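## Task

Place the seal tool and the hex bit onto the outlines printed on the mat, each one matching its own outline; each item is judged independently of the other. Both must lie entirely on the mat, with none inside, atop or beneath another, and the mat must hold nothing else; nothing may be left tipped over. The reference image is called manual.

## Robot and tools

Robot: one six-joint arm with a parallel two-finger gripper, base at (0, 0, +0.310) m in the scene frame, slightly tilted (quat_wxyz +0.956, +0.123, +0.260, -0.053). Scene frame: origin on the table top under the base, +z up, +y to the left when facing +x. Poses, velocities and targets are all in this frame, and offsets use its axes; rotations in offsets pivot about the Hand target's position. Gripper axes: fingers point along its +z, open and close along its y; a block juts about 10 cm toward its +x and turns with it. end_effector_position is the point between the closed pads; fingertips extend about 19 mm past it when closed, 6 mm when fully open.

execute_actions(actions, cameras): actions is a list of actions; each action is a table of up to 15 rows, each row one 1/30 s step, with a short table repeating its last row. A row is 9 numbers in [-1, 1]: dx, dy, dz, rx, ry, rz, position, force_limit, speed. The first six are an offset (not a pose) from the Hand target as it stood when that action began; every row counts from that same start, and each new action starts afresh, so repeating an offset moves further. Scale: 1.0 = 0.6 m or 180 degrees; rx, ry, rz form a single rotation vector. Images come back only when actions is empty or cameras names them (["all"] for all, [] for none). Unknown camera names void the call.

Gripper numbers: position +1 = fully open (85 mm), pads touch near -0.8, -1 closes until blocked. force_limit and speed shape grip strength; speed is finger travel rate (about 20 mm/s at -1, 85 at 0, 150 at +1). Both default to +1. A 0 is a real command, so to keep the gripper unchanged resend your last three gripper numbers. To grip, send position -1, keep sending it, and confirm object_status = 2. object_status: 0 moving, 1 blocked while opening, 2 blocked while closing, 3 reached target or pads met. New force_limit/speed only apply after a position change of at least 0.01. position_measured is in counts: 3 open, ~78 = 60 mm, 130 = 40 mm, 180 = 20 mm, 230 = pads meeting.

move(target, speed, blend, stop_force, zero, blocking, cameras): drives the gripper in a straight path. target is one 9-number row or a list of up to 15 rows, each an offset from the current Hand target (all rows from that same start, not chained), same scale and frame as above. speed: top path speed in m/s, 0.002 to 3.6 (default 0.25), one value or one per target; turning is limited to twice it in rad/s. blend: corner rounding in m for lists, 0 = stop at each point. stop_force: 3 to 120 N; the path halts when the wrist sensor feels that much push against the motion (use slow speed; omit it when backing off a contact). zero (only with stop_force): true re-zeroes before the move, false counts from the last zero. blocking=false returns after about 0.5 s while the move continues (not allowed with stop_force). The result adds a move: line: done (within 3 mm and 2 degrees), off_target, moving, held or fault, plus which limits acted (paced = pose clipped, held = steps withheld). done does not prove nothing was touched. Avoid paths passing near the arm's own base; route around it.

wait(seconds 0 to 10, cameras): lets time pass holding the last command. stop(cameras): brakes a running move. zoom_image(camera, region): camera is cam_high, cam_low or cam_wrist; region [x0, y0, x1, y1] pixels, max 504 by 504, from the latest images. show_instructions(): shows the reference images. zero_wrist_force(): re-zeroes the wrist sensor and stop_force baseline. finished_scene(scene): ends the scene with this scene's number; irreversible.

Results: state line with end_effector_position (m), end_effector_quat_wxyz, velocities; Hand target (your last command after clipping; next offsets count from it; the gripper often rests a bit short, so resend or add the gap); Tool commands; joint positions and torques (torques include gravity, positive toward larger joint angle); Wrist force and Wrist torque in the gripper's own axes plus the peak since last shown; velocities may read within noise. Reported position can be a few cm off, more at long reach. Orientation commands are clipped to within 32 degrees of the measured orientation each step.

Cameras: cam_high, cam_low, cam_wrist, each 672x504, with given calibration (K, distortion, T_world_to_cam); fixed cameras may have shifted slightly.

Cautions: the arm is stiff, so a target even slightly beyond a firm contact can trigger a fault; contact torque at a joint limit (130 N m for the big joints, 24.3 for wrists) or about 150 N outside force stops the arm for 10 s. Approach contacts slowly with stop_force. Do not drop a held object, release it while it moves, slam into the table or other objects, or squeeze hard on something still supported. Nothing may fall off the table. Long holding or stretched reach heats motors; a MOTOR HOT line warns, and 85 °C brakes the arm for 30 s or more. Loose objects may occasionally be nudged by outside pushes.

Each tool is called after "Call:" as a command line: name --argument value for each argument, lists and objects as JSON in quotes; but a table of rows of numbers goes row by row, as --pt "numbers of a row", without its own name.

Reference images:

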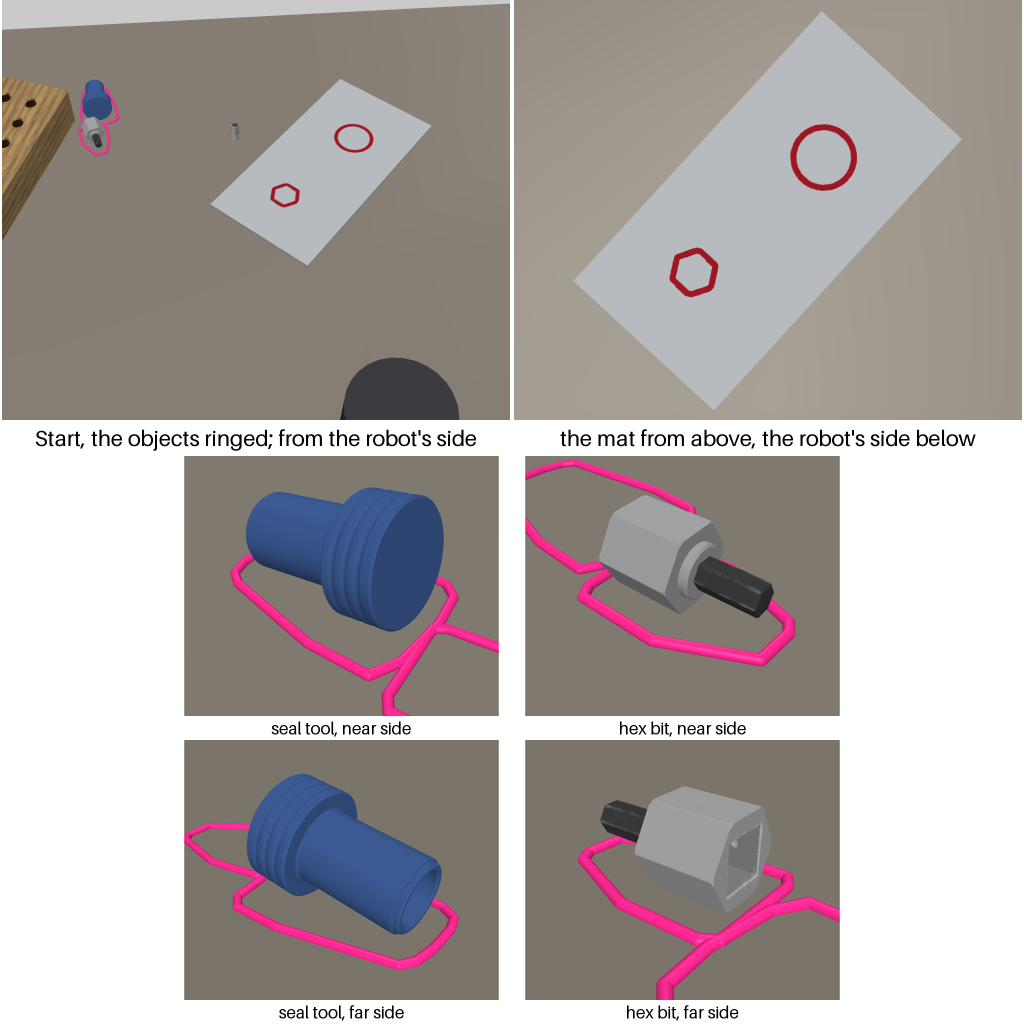

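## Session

Call:
execute_actions --actions '[]'

Call:
zoom_image --camera "cam_high" --region '[280, 160, 500, 325]'

Call:
zoom_image --camera "cam_low" --region '[360, 190, 620, 320]'

Scene clock: 0.00 s.
end_effector_position=(+0.1470, +0.6202, +0.1023) position_measured=3 object_status=3 end_effector_quat_wxyz=(-0.087, -0.567, +0.761, -0.302)
Joint positions: [1.323 -0.128 0.989 -1.561 -2.429 0.493]
Joint velocities: within noise
Joint torques (N m): no reading
Wrist force (N): no reading
Wrist torque (N m): no reading
Wrist force, peak (N): no reading
Hand target: +0.1470, +0.6202, +0.1023; -0.087, -0.567, +0.761, -0.302
Tool commands: gripper/position=+1.0 gripper/force_limit=+1.0 gripper/speed=+1.0
camera_calibration:
cam_wrist: T_world_to_cam=[[-0.919852, 0.159101, -0.358552, 0.0795148], [0.229861, 0.959301, -0.164027, -0.597862], [0.317863, -0.233298, -0.918986, 0.321517], [0, 0, 0, 1]] pos_world=[0.108369, 0.635888, 0.225914]

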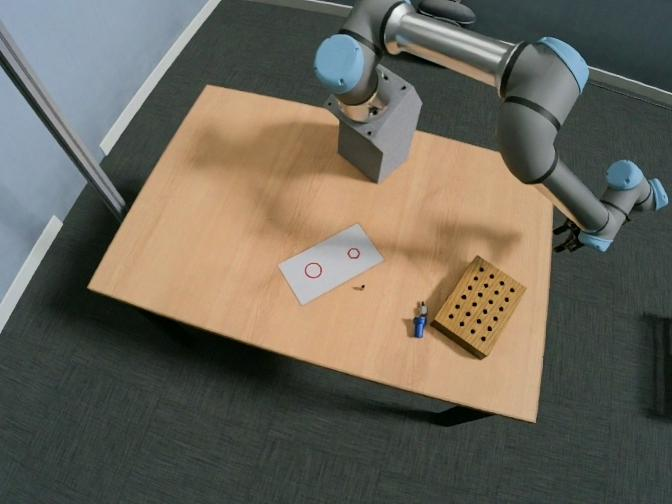

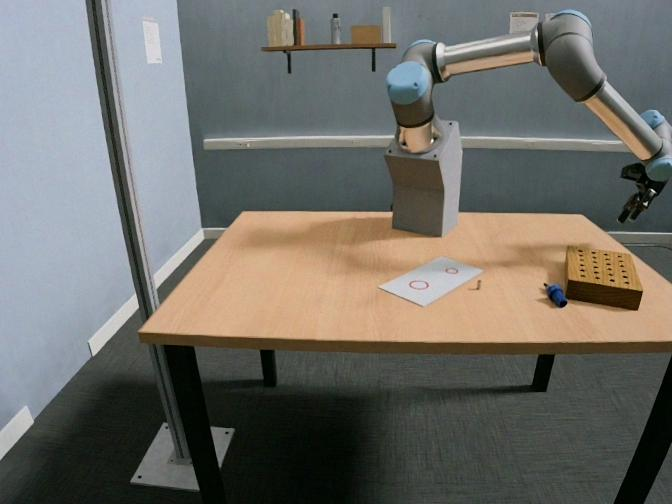

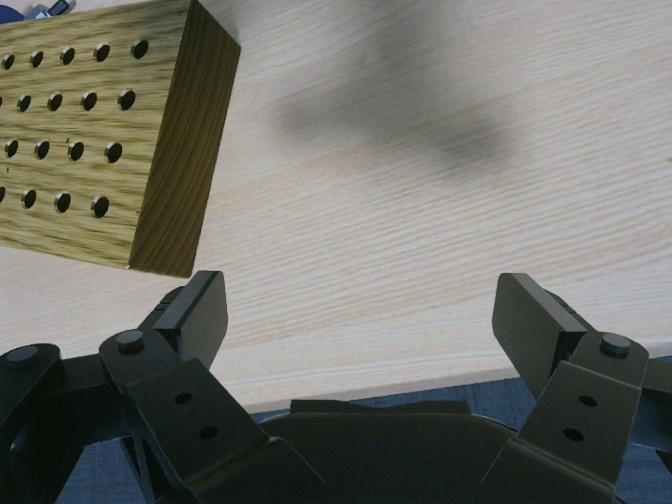

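Scaled by 2.291 from the camera's 672x504 image, which has a finer 960x720 frame.

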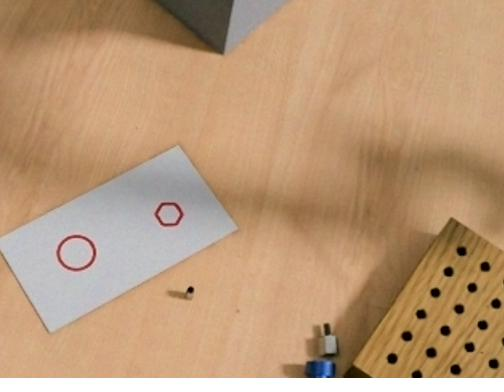

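Scaled by 1.938 from the camera's 672x504 image, which has a finer 960x720 frame.

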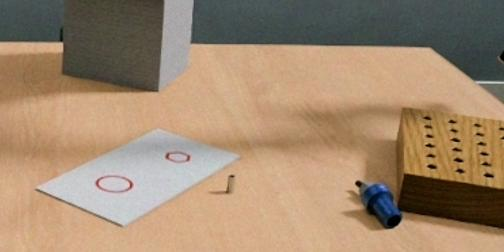

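Call:
move --pt "0.1 -0.15 0.25 0.1 -0.03 -0.197 1 1 1" --pt "0.438 -0.5417 0.197 0.2095 -0.0603 -0.3933 1 1 1" --speed 0.5 --blend '[0.05, 0]' --cameras '["cam_wrist"]'

Scene clock: 37.10 s.
end_effector_position=(+0.4097, +0.2952, +0.2205) position_measured=3 object_status=3 end_effector_quat_wxyz=(+0.000, +0.001, +1.000, +0.000)
Joint positions: [0.695 -1.232 2.245 -2.884 -2.079 0.508]
Joint torques (N m): [13.12 -41.29 -0.39 -4.87 2.49 -2.66]
Wrist force (N): [-0.7 1.3 -1.2]
Wrist torque (N m): [0.07 -0.14 0.03]
Wrist force, peak (N): [-2.3 -1.2 -0.7]
Hand target: +0.4098, +0.2951, +0.2205; +0.000, +0.001, +1.000, +0.000
Off the commanded pose: 0.000 m, 0 deg.
move: done
camera_calibration:
cam_wrist: T_world_to_cam=[[-0.0134528, 0.999898, -0.00471128, -0.282298], [0.934332, 0.0142486, 0.356118, -0.451497], [0.356149, 0.000388874, -0.934429, 0.189567], [0, 0, 0, 1]] pos_world=[0.350536, 0.288629, 0.336593]
Images, in order (width x height): cam_wrist 672x504.

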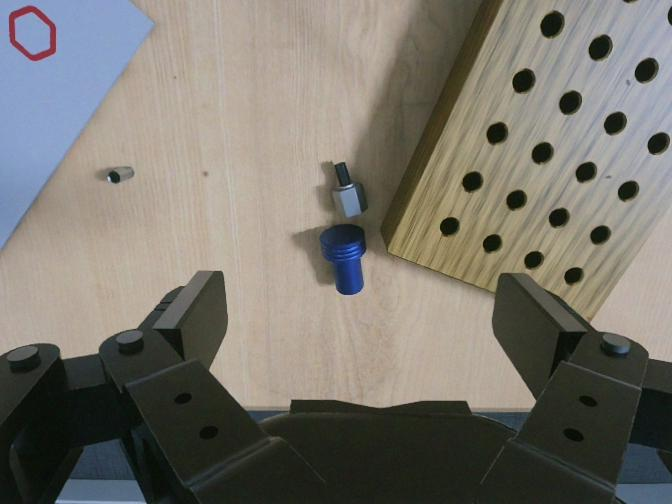

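Call:
zoom_image --camera "cam_wrist" --region '[285, 145, 425, 305]'

Call:
zoom_image --camera "cam_wrist" --region '[0, 0, 170, 200]'

Scaled by 3.150 from the camera's 672x504 image, which has a finer 960x720 frame.

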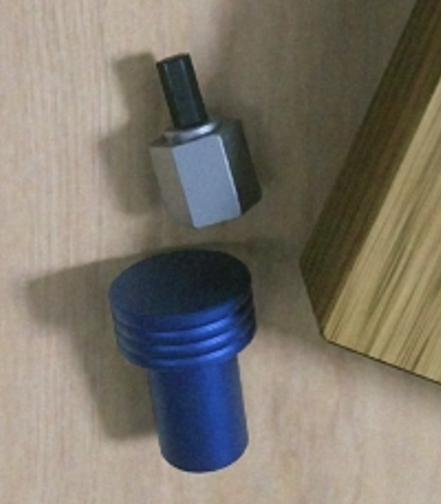

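Scaled by 2.520 from the camera's 672x504 image, which has a finer 960x720 frame.

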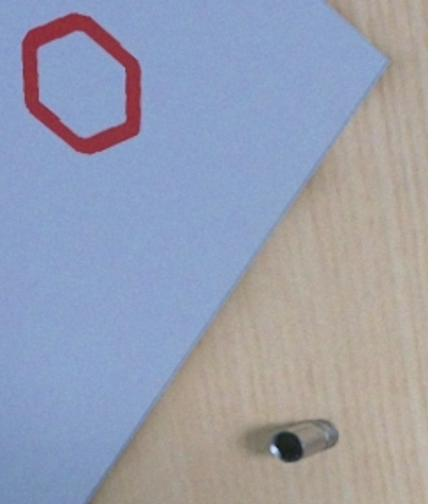

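Call:
move --pt "0.1355 0.0043 0.0 -0.2303 -0.0178 -0.9241 0.0 -1 0.5" --pt "0.1355 0.0043 -0.2 -0.2303 -0.0178 -0.9241 0.0 -1 0.5" --speed '[0.6, 0.25]' --blend '[0.03, 0]' --cameras '["cam_wrist", "cam_low"]'

Scene clock: 86.57 s.
end_effector_position=(+0.4910, +0.2977, +0.1006) position_measured=129 object_status=3 end_effector_quat_wxyz=(+0.019, +0.968, +0.073, -0.241)
Joint positions: [0.475 -0.941 1.695 -2.217 -1.895 3.458]
Joint torques (N m): [19.69 -30.12 -15.48 -3.99 -1.89 -2.75]
Wrist force (N): [-1.3 1.4 -1.1]
Wrist torque (N m): [0.13 -0.11 0.11]
Wrist force, peak (N): [-1.3 1.5 -2.8]
Hand target: +0.4911, +0.2977, +0.1005; +0.019, +0.968, +0.073, -0.241
Off the commanded pose: 0.000 m, 0 deg.
move: done
camera_calibration:
cam_wrist: T_world_to_cam=[[0.162666, -0.986628, -0.0102042, 0.221126], [-0.647996, -0.114623, 0.75297, 0.290611], [-0.744071, -0.11587, -0.657976, 0.595614], [0, 0, 0, 1]] pos_world=[0.595524, 0.320494, 0.175335]
Images, in order (width x height): cam_low 672x504, cam_wrist 672x504.

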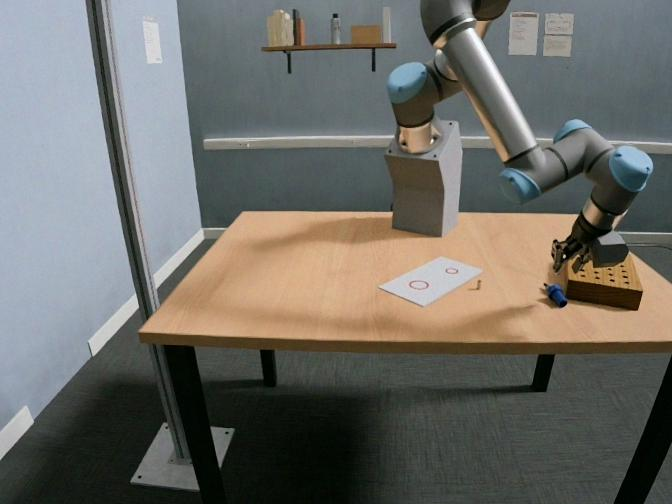

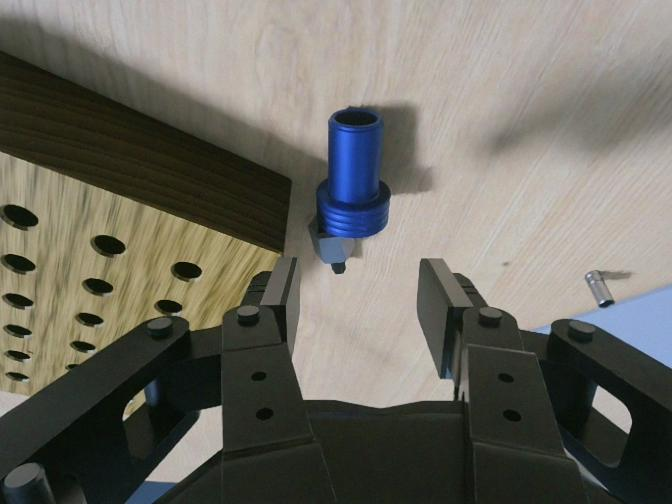

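Call:
move --target '[0, 0, -0.1303, 0, 0, 0, 0.0, -1, 0.5]' --speed 0.1

Call:
move --target '[0, 0, 0, 0, 0, 0, -1, -0.7, -1]' --speed 0.1

Call:
wait --seconds 0.5 --cameras '["cam_wrist", "cam_low"]'

Scene clock: 97.30 s.
end_effector_position=(+0.4911, +0.2977, +0.0225) position_measured=129 object_status=3 end_effector_quat_wxyz=(+0.019, +0.968, +0.073, -0.241)
Joint positions: [0.426 -0.791 1.639 -2.327 -1.9 3.406]
Joint torques (N m): [20.67 -32 -14.67 -3.99 -1.92 -2.74]
Wrist force (N): [-1.3 1.5 -0.8]
Wrist torque (N m): [0.14 -0.11 0.11]
Wrist force, peak (N): [-1.7 1.4 -1.9]
Hand target: +0.4911, +0.2977, +0.0223; +0.019, +0.968, +0.073, -0.241
Off the commanded pose: 0.000 m, 0 deg.
move: done

Scene clock: 98.37 s.
end_effector_position=(+0.4911, +0.2977, +0.0223) position_measured=171 object_status=0 end_effector_quat_wxyz=(+0.019, +0.968, +0.073, -0.241)
Joint positions: [0.425 -0.791 1.639 -2.327 -1.9 3.406]
Joint torques (N m): [19.35 -31.83 -14.32 -3.78 -1.69 -2.71]
Wrist force (N): [-2.9 1.7 -5.9]
Wrist torque (N m): [0.14 -0.12 0.10]
Wrist force, peak (N): [-3.1 1.7 -6.0]
Hand target: +0.4911, +0.2977, +0.0223; +0.019, +0.968, +0.073, -0.241
Off the commanded pose: 0.000 m, 0 deg.
move: done

Scene clock: 98.87 s.
end_effector_position=(+0.4911, +0.2977, +0.0223) position_measured=171 object_status=2 end_effector_quat_wxyz=(+0.019, +0.968, +0.073, -0.241)
Joint positions: [0.425 -0.791 1.639 -2.327 -1.9 3.406]
Joint torques (N m): [19.53 -31.9 -11.54 -3.51 -1.51 -2.72]
Wrist force (N): [-3.1 1.5 -5.9]
Wrist torque (N m): [0.12 -0.08 0.11]
Wrist force, peak (N): [-3.0 1.6 -6.3]
Hand target: +0.4911, +0.2977, +0.0223; +0.019, +0.968, +0.073, -0.241
Tool commands: gripper/position=-1.0 gripper/force_limit=-0.7 gripper/speed=-1.0
Off the commanded pose: 0.000 m, 0 deg.
wait: 0.50 s; at rest by 0.17 s
camera_calibration:
cam_wrist: T_world_to_cam=[[0.162657, -0.98663, -0.0101917, 0.220431], [-0.648054, -0.114616, 0.752921, 0.349617], [-0.744022, -0.115863, -0.658032, 0.54408], [0, 0, 0, 1]] pos_world=[0.595524, 0.320594, 0.0970349]
Images, in order (width x height): cam_low 672x504, cam_wrist 672x504.

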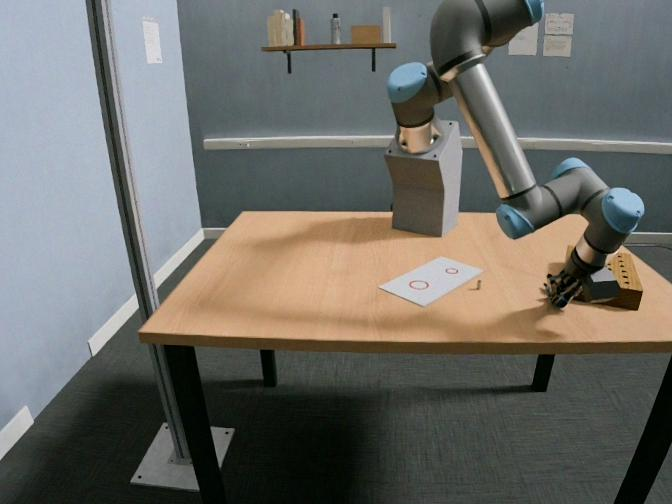

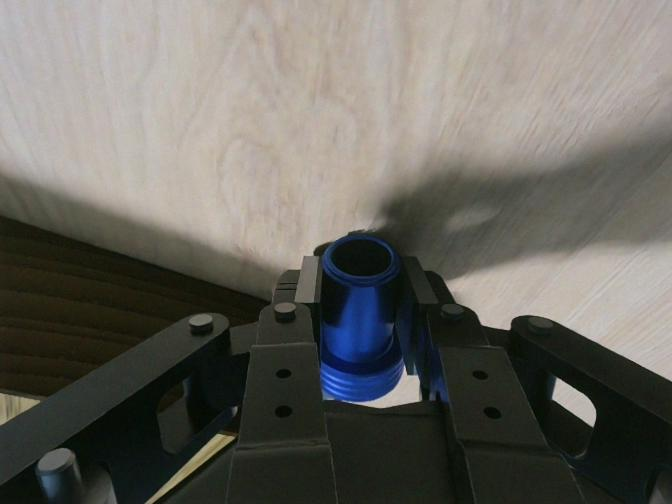

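Call:
move --pt "0 0 0.2 0 0 0 -1 -0.7 -1" --pt "-0.05 -0.2 0.38 -0.331 -0.1163 -0.3 -1 -0.7 -1" --pt "-0.11 -0.44 0.3 -0.6618 -0.2325 -0.5995 -1 -0.7 -1" --pt "-0.16 -0.54 0.1245 -0.6618 -0.2325 -0.5995 -1 -0.7 -1" --speed '[0.3, 0.6, 0.6, 0.25]' --blend '[0.04, 0.05, 0.04, 0]' --cameras '["all"]'

Call:
zoom_image --camera "cam_low" --region '[370, 220, 490, 320]'

Scene clock: 142.23 s.
end_effector_position=(+0.3950, -0.0266, +0.0971) position_measured=171 object_status=2 end_effector_quat_wxyz=(-0.551, -0.216, +0.794, -0.141)
Joint positions: [0.051 -0.975 1.77 -1.61 -2.248 6.285]
Joint torques (N m): [9.67 -31.21 -11.68 -1.9 -2.09 2.6]
Wrist force (N): [0.0 1.6 0.8]
Wrist torque (N m): [0.29 0.25 -0.38]
Wrist force, peak (N): [-3.2 1.6 -6.2]
Hand target: +0.3951, -0.0263, +0.0970; -0.554, -0.211, +0.792, -0.148
Off the commanded pose: 0.000 m, 1 deg.
joint sent to its limit — joint 6 (wrist 3), upper limit. The joint targets still meet the commanded pose.
move: done
camera_calibration:
cam_wrist: T_world_to_cam=[[-0.507779, 0.86106, 0.0271372, 0.22712], [0.560852, 0.354325, -0.748264, -0.125483], [-0.653915, -0.364733, -0.662846, 0.4424], [0, 0, 0, 1]] pos_world=[0.474996, 0.0102562, 0.193185]

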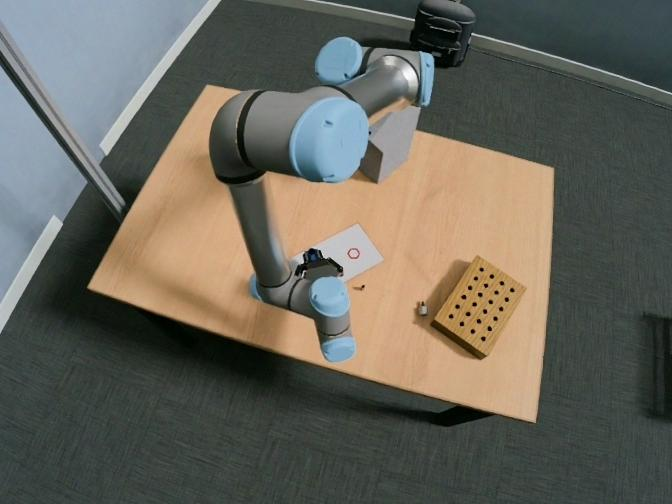

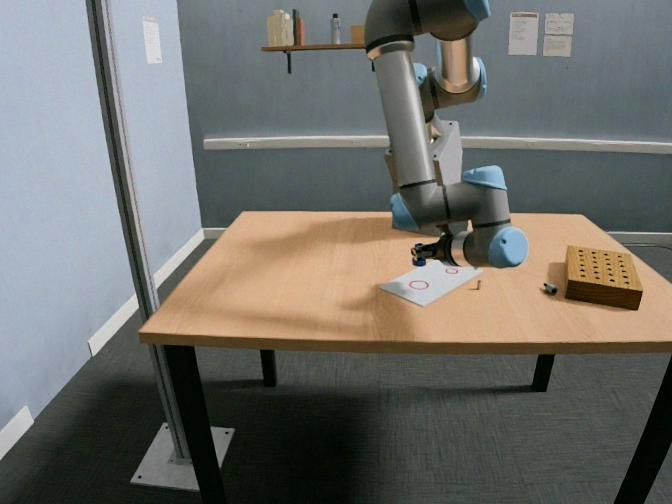

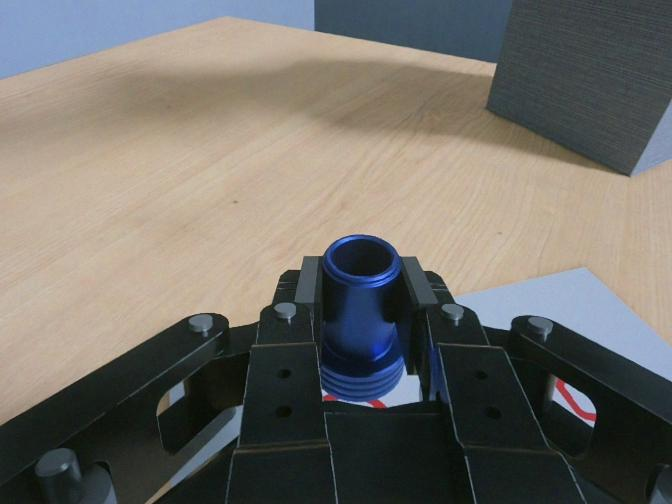

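Scaled by 4.200 from the camera's 672x504 image, which has a finer 960x720 frame.

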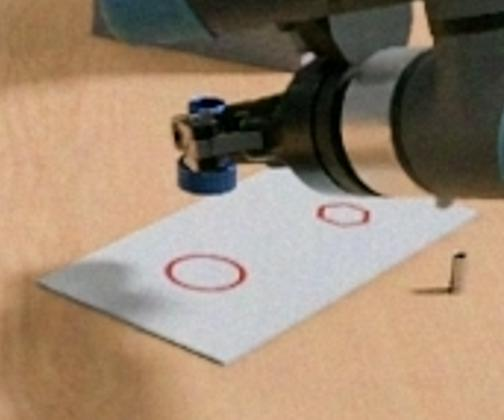

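Call:
move --target '[0, 0, -0.0717, 0, 0, 0, -1, -0.7, -1]' --speed 0.12

Call:
move --target '[0, 0, -0.045, 0, 0, 0, -1, -0.7, -1]' --speed 0.005 --stop_force 4 --cameras '["cam_wrist", "cam_low"]'

Call:
zoom_image --camera "cam_low" --region '[370, 220, 490, 320]'

Scene clock: 149.80 s.
end_effector_position=(+0.3950, -0.0265, +0.0540) position_measured=171 object_status=2 end_effector_quat_wxyz=(-0.553, -0.213, +0.792, -0.146)
Joint positions: [0.035 -0.876 1.717 -1.656 -2.262 6.285]
Joint torques (N m): [10.43 -31.08 -10.55 -1.77 -2.09 2.75]
Wrist force (N): [0.0 1.2 0.6]
Wrist torque (N m): [0.21 0.26 -0.35]
Wrist force, peak (N): [1.0 1.7 0.6]
Hand target: +0.3951, -0.0263, +0.0540; -0.554, -0.211, +0.792, -0.148
Off the commanded pose: 0.000 m, 0 deg.
joint sent to its limit — joint 6 (wrist 3), upper limit. The joint targets still meet the commanded pose.
move: done

Scene clock: 153.33 s.
end_effector_position=(+0.3950, -0.0265, +0.0420) position_measured=171 object_status=2 end_effector_quat_wxyz=(-0.553, -0.212, +0.792, -0.147)
Joint positions: [0.031 -0.848 1.7 -1.667 -2.265 6.285]
Joint torques (N m): [23.69 -53.51 3.78 2.38 1.82 1.72]
Wrist force (N): [3.6 2.0 -1.2]
Wrist torque (N m): [0.24 0.23 -0.37]
Wrist force, peak (N): [6.5 1.5 -3.0]
Hand target: +0.3950, -0.0264, +0.0420; -0.553, -0.212, +0.792, -0.147 (not the last commanded pose)
Off the commanded pose: 0.015 m, 0 deg.
move: contact
camera_calibration:
cam_wrist: T_world_to_cam=[[-0.507389, 0.861578, 0.0154975, 0.228854], [0.559575, 0.343108, -0.754422, -0.166244], [-0.65531, -0.374114, -0.656207, 0.405995], [0, 0, 0, 1]] pos_world=[0.475197, 0.0117522, 0.137453]
Images, in order (width x height): cam_low 672x504, cam_wrist 672x504.

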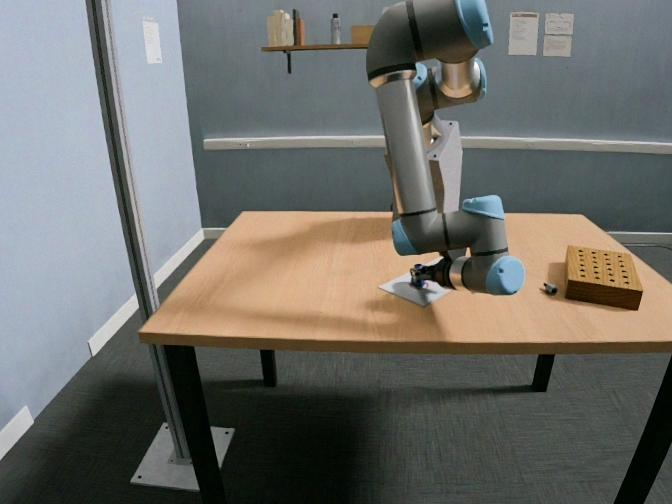

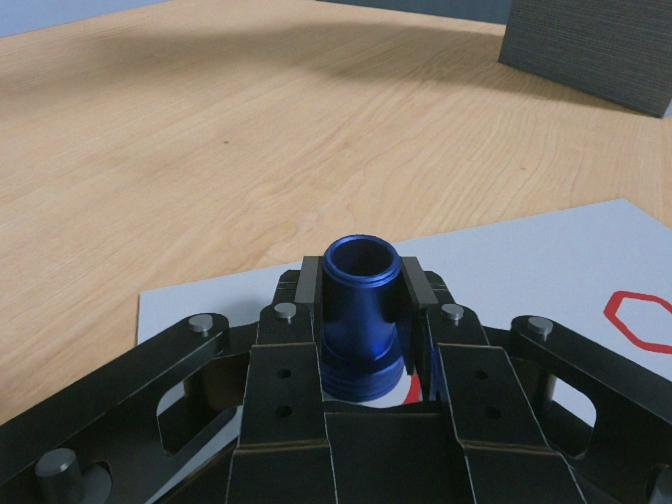

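Scaled by 4.200 from the camera's 672x504 image, which has a finer 960x720 frame.

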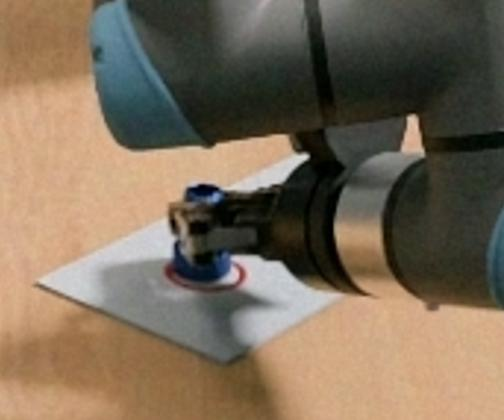

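Call:
move --pt "0 0 0.006 0 0 0 -1 -0.7 -1" --pt "0.0108 0.0042 0.006 0 0 0 -1 -0.7 -1" --speed 0.05

Call:
move --target '[0, 0, -0.02, 0, 0, 0, -1, -0.7, -1]' --speed 0.004 --stop_force 4 --cameras '["cam_wrist", "cam_low"]'

Call:
zoom_image --camera "cam_low" --region '[400, 250, 450, 310]'

Call:
zoom_image --camera "cam_wrist" --region '[290, 300, 440, 420]'

Scene clock: 165.30 s.
end_effector_position=(+0.4014, -0.0241, +0.0455) position_measured=171 object_status=2 end_effector_quat_wxyz=(-0.553, -0.214, +0.793, -0.145)
Joint positions: [0.037 -0.853 1.685 -1.648 -2.26 6.285]
Joint torques (N m): [28.04 -31.26 -11.76 3.62 2.24 -1.54]
Wrist force (N): [-0.3 1.4 1.0]
Wrist torque (N m): [0.26 0.30 -0.36]
Wrist force, peak (N): [3.8 1.9 -1.3]
Hand target: +0.4015, -0.0239, +0.0456; -0.553, -0.212, +0.792, -0.147
Off the commanded pose: 0.000 m, 0 deg.
joint sent to its limit — joint 6 (wrist 3), upper limit. The joint targets still meet the commanded pose.
move: done

Scene clock: 167.33 s.
end_effector_position=(+0.4015, -0.0241, +0.0420) position_measured=171 object_status=2 end_effector_quat_wxyz=(-0.553, -0.213, +0.792, -0.145)
Joint positions: [0.036 -0.844 1.68 -1.651 -2.261 6.285]
Joint torques (N m): [22.5 -53.77 3.07 2.31 0.88 -1.66]
Wrist force (N): [3.4 1.9 -1.5]
Wrist torque (N m): [0.25 0.31 -0.36]
Wrist force, peak (N): [5.8 1.5 -2.7]
Hand target: +0.4015, -0.0241, +0.0420; -0.553, -0.213, +0.792, -0.145 (not the last commanded pose)
Off the commanded pose: 0.008 m, 0 deg.
joint sent to its limit — joint 6 (wrist 3), upper limit.
move: contact
camera_calibration:
cam_wrist: T_world_to_cam=[[-0.507523, 0.861442, 0.0183982, 0.230041], [0.559906, 0.345951, -0.752877, -0.170765], [-0.654924, -0.371801, -0.657905, 0.411091], [0, 0, 0, 1]] pos_world=[0.481597, 0.0137533, 0.137661]
Images, in order (width x height): cam_low 672x504, cam_wrist 672x504.

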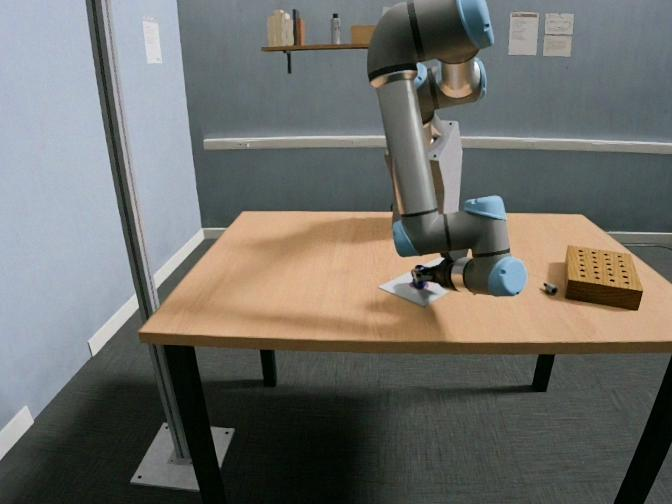

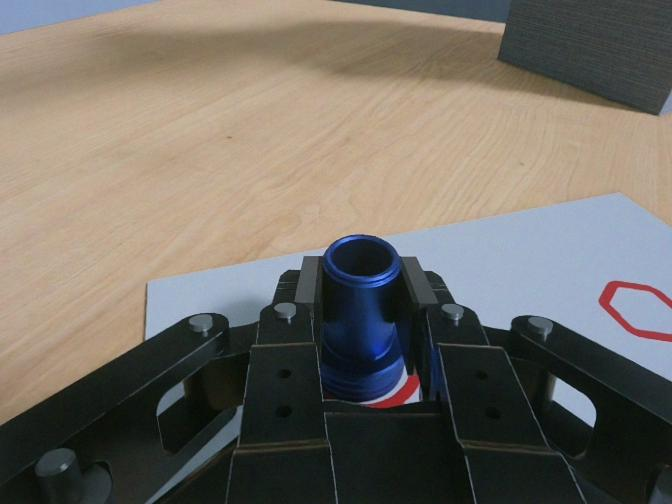

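Scaled by 8.400 from the camera's 672x504 image, which has a finer 960x720 frame.

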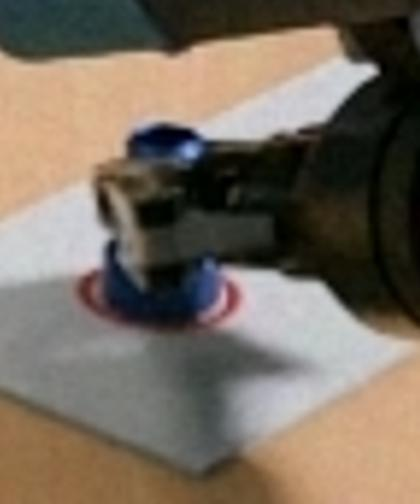

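Scaled by 3.360 from the camera's 672x504 image, which has a finer 960x720 frame.

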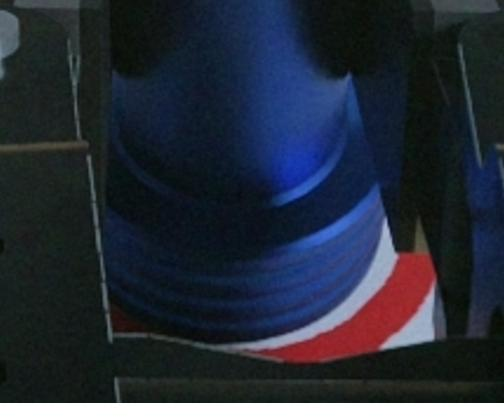

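Call:
move --target '[0, 0, 0, 0, 0, 0, 0.1, -1, -0.6]' --speed 0.1

Call:
move --pt "0.122 0.0705 0.0513 0 0 0 0.1 -1 -0.6" --pt "0.0975 0.0568 0.2633 0.1944 -0.3368 0 0.1 -1 -0.6" --pt "-0.0125 -0.0082 0.2633 0.4597 0 0.5687 0.1 -1 -0.6" --speed '[0.12, 0.5, 0.6]' --blend '[0.02, 0.03, 0]' --cameras '["all"]'

Call:
zoom_image --camera "cam_wrist" --region '[240, 90, 440, 270]'

Scene clock: 195.73 s.
end_effector_position=(+0.4015, -0.0241, +0.0420) position_measured=117 object_status=0 end_effector_quat_wxyz=(-0.553, -0.213, +0.792, -0.145)
Joint positions: [0.036 -0.844 1.68 -1.651 -2.261 6.285]
Joint torques (N m): [24.38 -53.54 2.75 2.22 1.9 -1.59]
Wrist force (N): [0.6 1.3 0.7]
Wrist torque (N m): [0.24 0.25 -0.37]
Wrist force, peak (N): [3.9 2.1 -1.6]
Hand target: +0.4015, -0.0241, +0.0420; -0.553, -0.213, +0.792, -0.145
Off the commanded pose: 0.000 m, 0 deg.
joint sent to its limit — joint 6 (wrist 3), upper limit. The joint targets still meet the commanded pose.
move: done

Scene clock: 200.47 s.
end_effector_position=(+0.3940, -0.0290, +0.2000) position_measured=117 object_status=3 end_effector_quat_wxyz=(+0.001, +0.966, -0.257, -0.003)
Joint positions: [-0.257 -1.761 2.684 -3.067 -1.645 3.273]
Joint torques (N m): [0.69 -32.55 2.62 -0.18 2.37 -2.66]
Wrist force (N): [-0.4 1.0 -1.4]
Wrist torque (N m): [0.03 -0.20 0.01]
Wrist force, peak (N): [-0.9 1.6 -1.8]
Hand target: +0.3940, -0.0290, +0.2000; +0.001, +0.966, -0.257, -0.003
Off the commanded pose: 0.000 m, 0 deg.
move: done
camera_calibration:
cam_wrist: T_world_to_cam=[[-0.482597, -0.875841, -0.00180832, 0.171438], [-0.817297, 0.449595, 0.360404, 0.277029], [-0.314843, 0.175408, -0.932795, 0.445149], [0, 0, 0, 1]] pos_world=[0.449302, -0.0524813, 0.315701]

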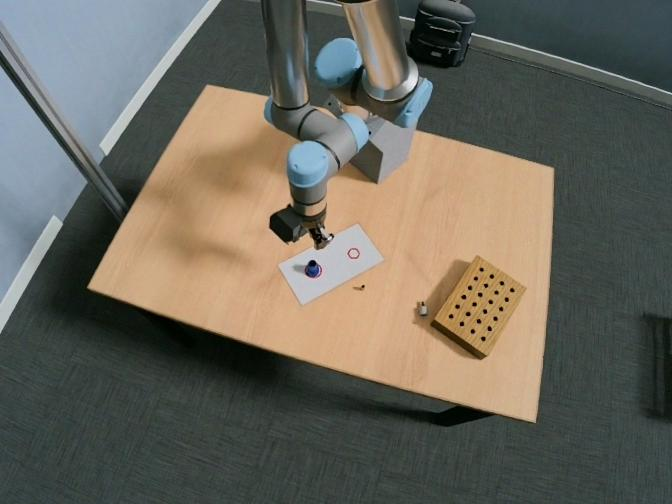

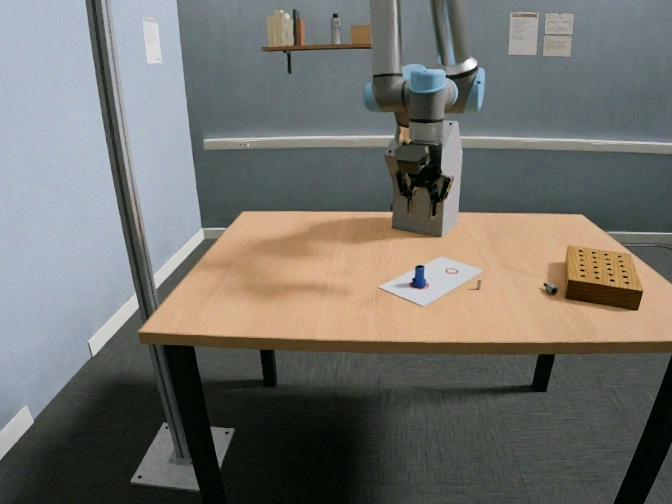

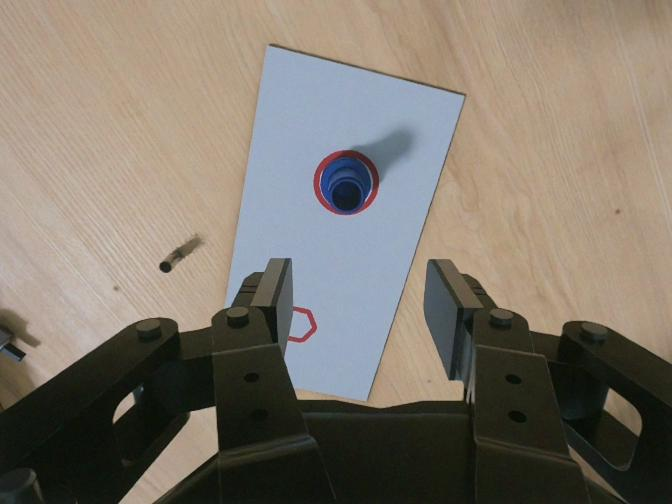

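Scaled by 2.520 from the camera's 672x504 image, which has a finer 960x720 frame.

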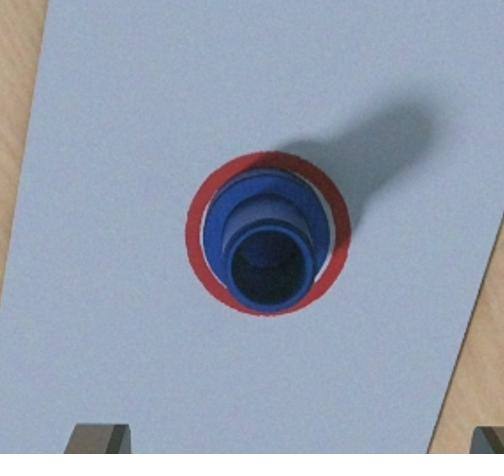

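Call:
zoom_image --camera "cam_wrist" --region '[306, 142, 388, 224]'

Scaled by 6.146 from the camera's 672x504 image, which has a finer 960x720 frame.

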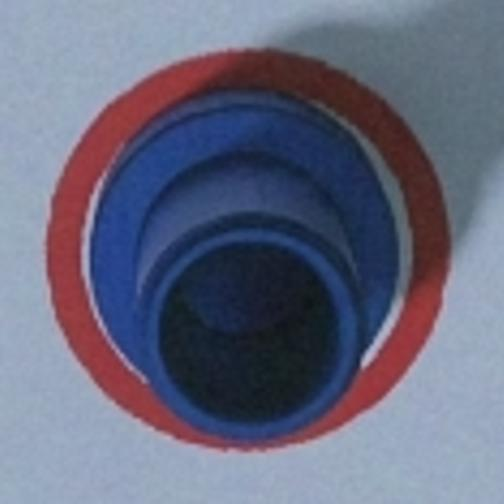

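Call:
move --target '[-0.04, 0.1317, 0, 0, 0, 0.6667, 0.1, -1, -0.6]' --speed 0.6 --cameras '["cam_wrist"]'

Call:
zoom_image --camera "cam_wrist" --region '[190, 90, 330, 230]'

Scene clock: 226.97 s.
end_effector_position=(+0.3700, +0.0500, +0.2000) position_measured=117 object_status=3 end_effector_quat_wxyz=(+0.003, +0.706, +0.709, -0.001)
Joint positions: [0.031 -1.605 2.716 -3.229 -1.801 1.423]
Joint torques (N m): [3.4 -9.21 5.42 -5.23 2.59 -2.64]
Wrist force (N): [-0.5 1.4 -1.1]
Wrist torque (N m): [0.10 -0.18 0.02]
Wrist force, peak (N): [-0.8 1.6 -1.5]
Hand target: +0.3700, +0.0500, +0.2000; +0.003, +0.705, +0.709, -0.001
Off the commanded pose: 0.000 m, 0 deg.
move: done
camera_calibration:
cam_wrist: T_world_to_cam=[[0.999799, 0.0199675, -0.00189583, -0.364248], [0.0193085, -0.932578, 0.360452, -0.0185135], [0.00542931, -0.360416, -0.932776, 0.332039], [0, 0, 0, 1]] pos_world=[0.362729, 0.10968, 0.315701]
Images, in order (width x height): cam_wrist 672x504.

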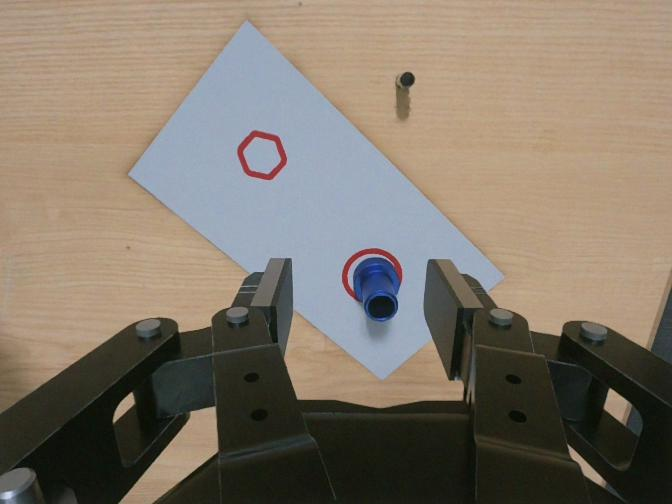

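Scaled by 3.600 from the camera's 672x504 image, which has a finer 960x720 frame.

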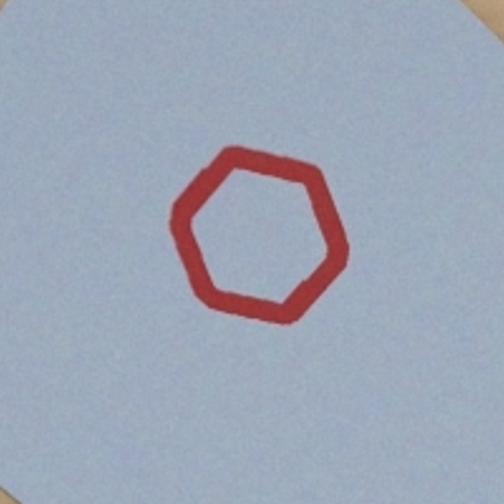

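Call:
move --pt "0.0717 0.4098 0.0 -0.1001 -0.123 0.5549 0.1 -1 -0.6" --pt "0.0717 0.4098 -0.1667 -0.1001 -0.123 0.5549 0.1 -1 -0.6" --speed '[0.5, 0.25]' --blend '[0.03, 0]' --cameras '["all"]'

Call:
zoom_image --camera "cam_wrist" --region '[260, 150, 480, 350]'

Scene clock: 290.37 s.
end_effector_position=(+0.4130, +0.2959, +0.1000) position_measured=117 object_status=3 end_effector_quat_wxyz=(+0.217, -0.102, +0.970, +0.023)
Joint positions: [0.581 -0.622 2.281 -4.086 -2.066 -0.061]
Joint torques (N m): [15.79 -18.96 -2.57 -5.48 2.56 -2.83]
Wrist force (N): [-1.1 1.3 -0.9]
Wrist torque (N m): [0.11 -0.13 0.12]
Wrist force, peak (N): [-1.5 2.3 -2.3]
Hand target: +0.4130, +0.2959, +0.0999; +0.217, -0.102, +0.970, +0.023
Off the commanded pose: 0.000 m, 0 deg.
move: done
camera_calibration:
cam_wrist: T_world_to_cam=[[-0.219698, 0.975516, -0.0101169, -0.190634], [0.674709, 0.159426, 0.72066, -0.383848], [0.704628, 0.151501, -0.693215, -0.136985], [0, 0, 0, 1]] pos_world=[0.313628, 0.267915, 0.179735]

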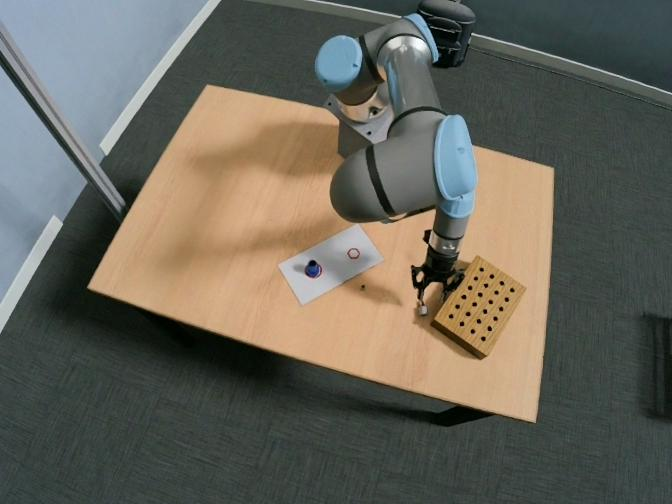

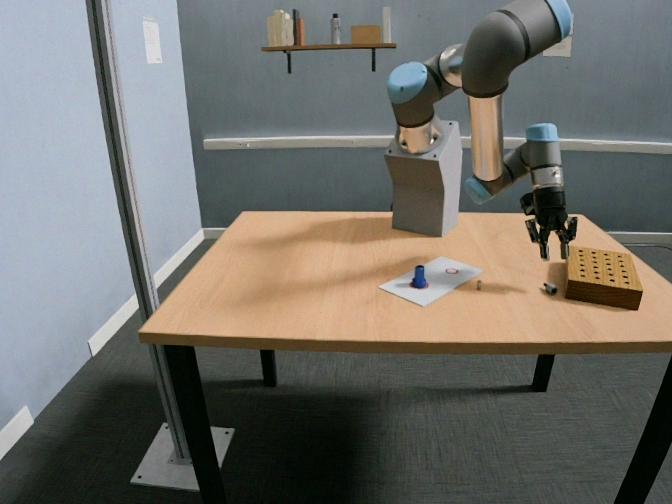

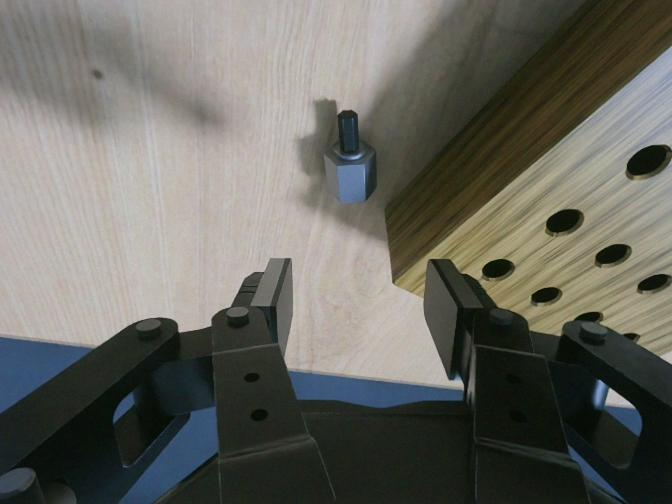

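Scaled by 2.291 from the camera's 672x504 image, which has a finer 960x720 frame.

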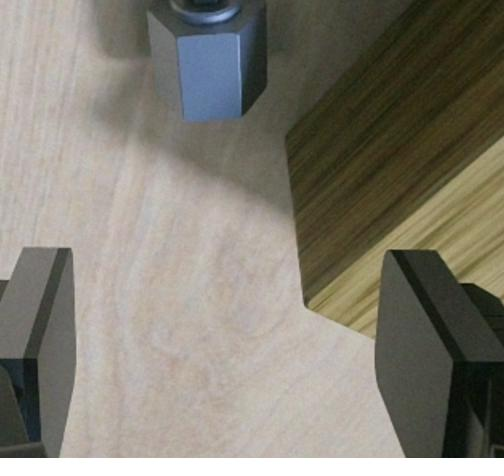

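Call:
move --pt "0.0038 -0.0223 0 0 0 0 0.47 -1 0" --pt "0.0038 -0.0223 -0.1297 0 0 0 0.47 -1 0" --speed '[0.1, 0.07]' --cameras '["cam_wrist"]'

Scene clock: 317.33 s.
end_effector_position=(+0.4153, +0.2825, +0.0222) position_measured=70 object_status=3 end_effector_quat_wxyz=(+0.217, -0.102, +0.970, +0.023)
Joint positions: [0.46 -0.44 2.176 -4.2 -1.973 -0.147]
Joint torques (N m): [16.72 -19.95 -1.4 -5.54 2.64 -2.64]
Wrist force (N): [-1.1 1.6 -1.4]
Wrist torque (N m): [0.15 -0.13 0.12]
Wrist force, peak (N): [-1.5 1.9 -0.8]
Hand target: +0.4153, +0.2825, +0.0221; +0.217, -0.102, +0.970, +0.023
Off the commanded pose: 0.000 m, 0 deg.
move: done
camera_calibration:
cam_wrist: T_world_to_cam=[[-0.21978, 0.975498, -0.0100638, -0.177819], [0.674693, 0.159444, 0.720671, -0.327197], [0.704617, 0.151599, -0.693204, -0.190531], [0, 0, 0, 1]] pos_world=[0.315928, 0.254515, 0.101935]
Images, in order (width x height): cam_wrist 672x504.

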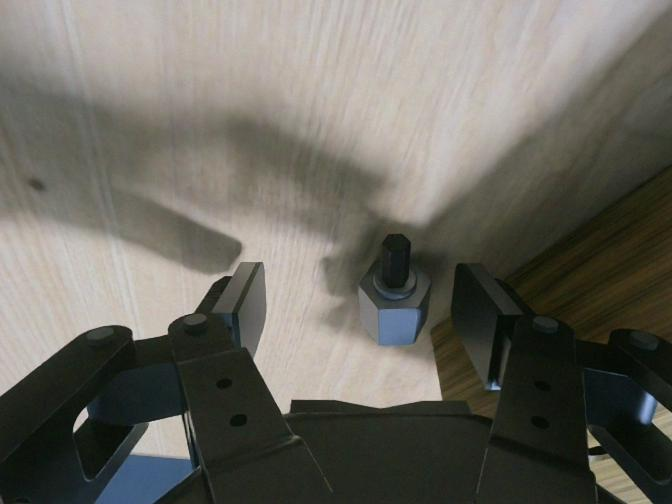

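Call:
move --target '[0, 0, 0, 0, 0, 0, -1, -0.7, -1]' --speed 0.1

Call:
wait --seconds 0.8 --cameras '["cam_wrist"]'

Call:
zoom_image --camera "cam_wrist" --region '[280, 220, 440, 410]'

Scene clock: 322.77 s.
end_effector_position=(+0.4153, +0.2825, +0.0221) position_measured=173 object_status=0 end_effector_quat_wxyz=(+0.217, -0.102, +0.970, +0.023)
Joint positions: [0.46 -0.44 2.176 -4.2 -1.973 -0.147]
Joint torques (N m): [16.27 -20.64 -1.09 -3.69 1.68 -2.89]
Wrist force (N): [-3.3 1.4 -9.0]
Wrist torque (N m): [0.09 -0.11 0.12]
Wrist force, peak (N): [-3.1 1.4 -9.2]
Hand target: +0.4153, +0.2825, +0.0221; +0.217, -0.102, +0.970, +0.023
Off the commanded pose: 0.000 m, 0 deg.
move: done

Scene clock: 323.57 s.
end_effector_position=(+0.4153, +0.2825, +0.0221) position_measured=173 object_status=2 end_effector_quat_wxyz=(+0.217, -0.102, +0.970, +0.023)
Joint positions: [0.46 -0.44 2.176 -4.2 -1.973 -0.147]
Joint torques (N m): [16.59 -20.03 -1.54 0.06 1.38 -2.8]
Wrist force (N): [-3.1 1.6 -8.9]
Wrist torque (N m): [0.12 -0.15 0.12]
Wrist force, peak (N): [-3.3 1.6 -9.2]
Hand target: +0.4153, +0.2825, +0.0221; +0.217, -0.102, +0.970, +0.023
Tool commands: gripper/position=-1.0 gripper/force_limit=-0.7 gripper/speed=-1.0
Off the commanded pose: 0.000 m, 0 deg.
wait: 0.80 s; at rest by 0.17 s
camera_calibration:
cam_wrist: T_world_to_cam=[[-0.219765, 0.975501, -0.0100792, -0.177824], [0.674645, 0.159434, 0.720718, -0.327112], [0.704668, 0.151589, -0.693155, -0.190618], [0, 0, 0, 1]] pos_world=[0.315927, 0.254515, 0.101835]
Images, in order (width x height): cam_wrist 672x504.

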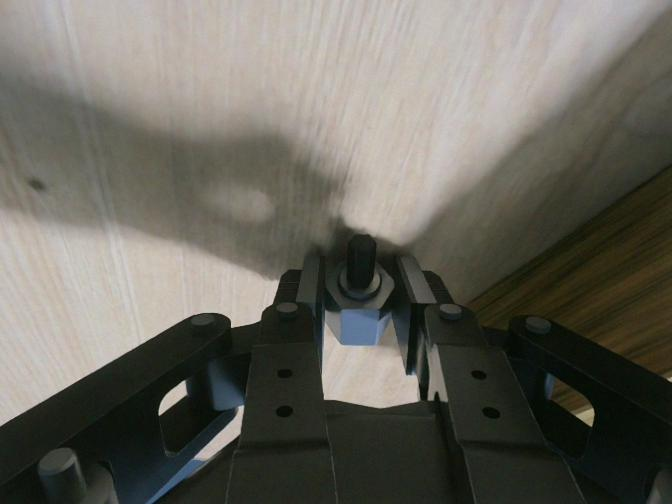

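Scaled by 2.653 from the camera's 672x504 image, which has a finer 960x720 frame.

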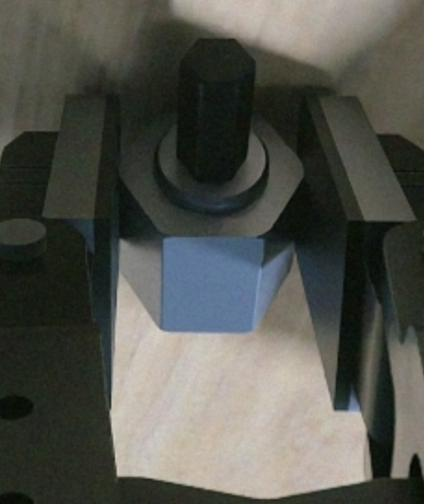

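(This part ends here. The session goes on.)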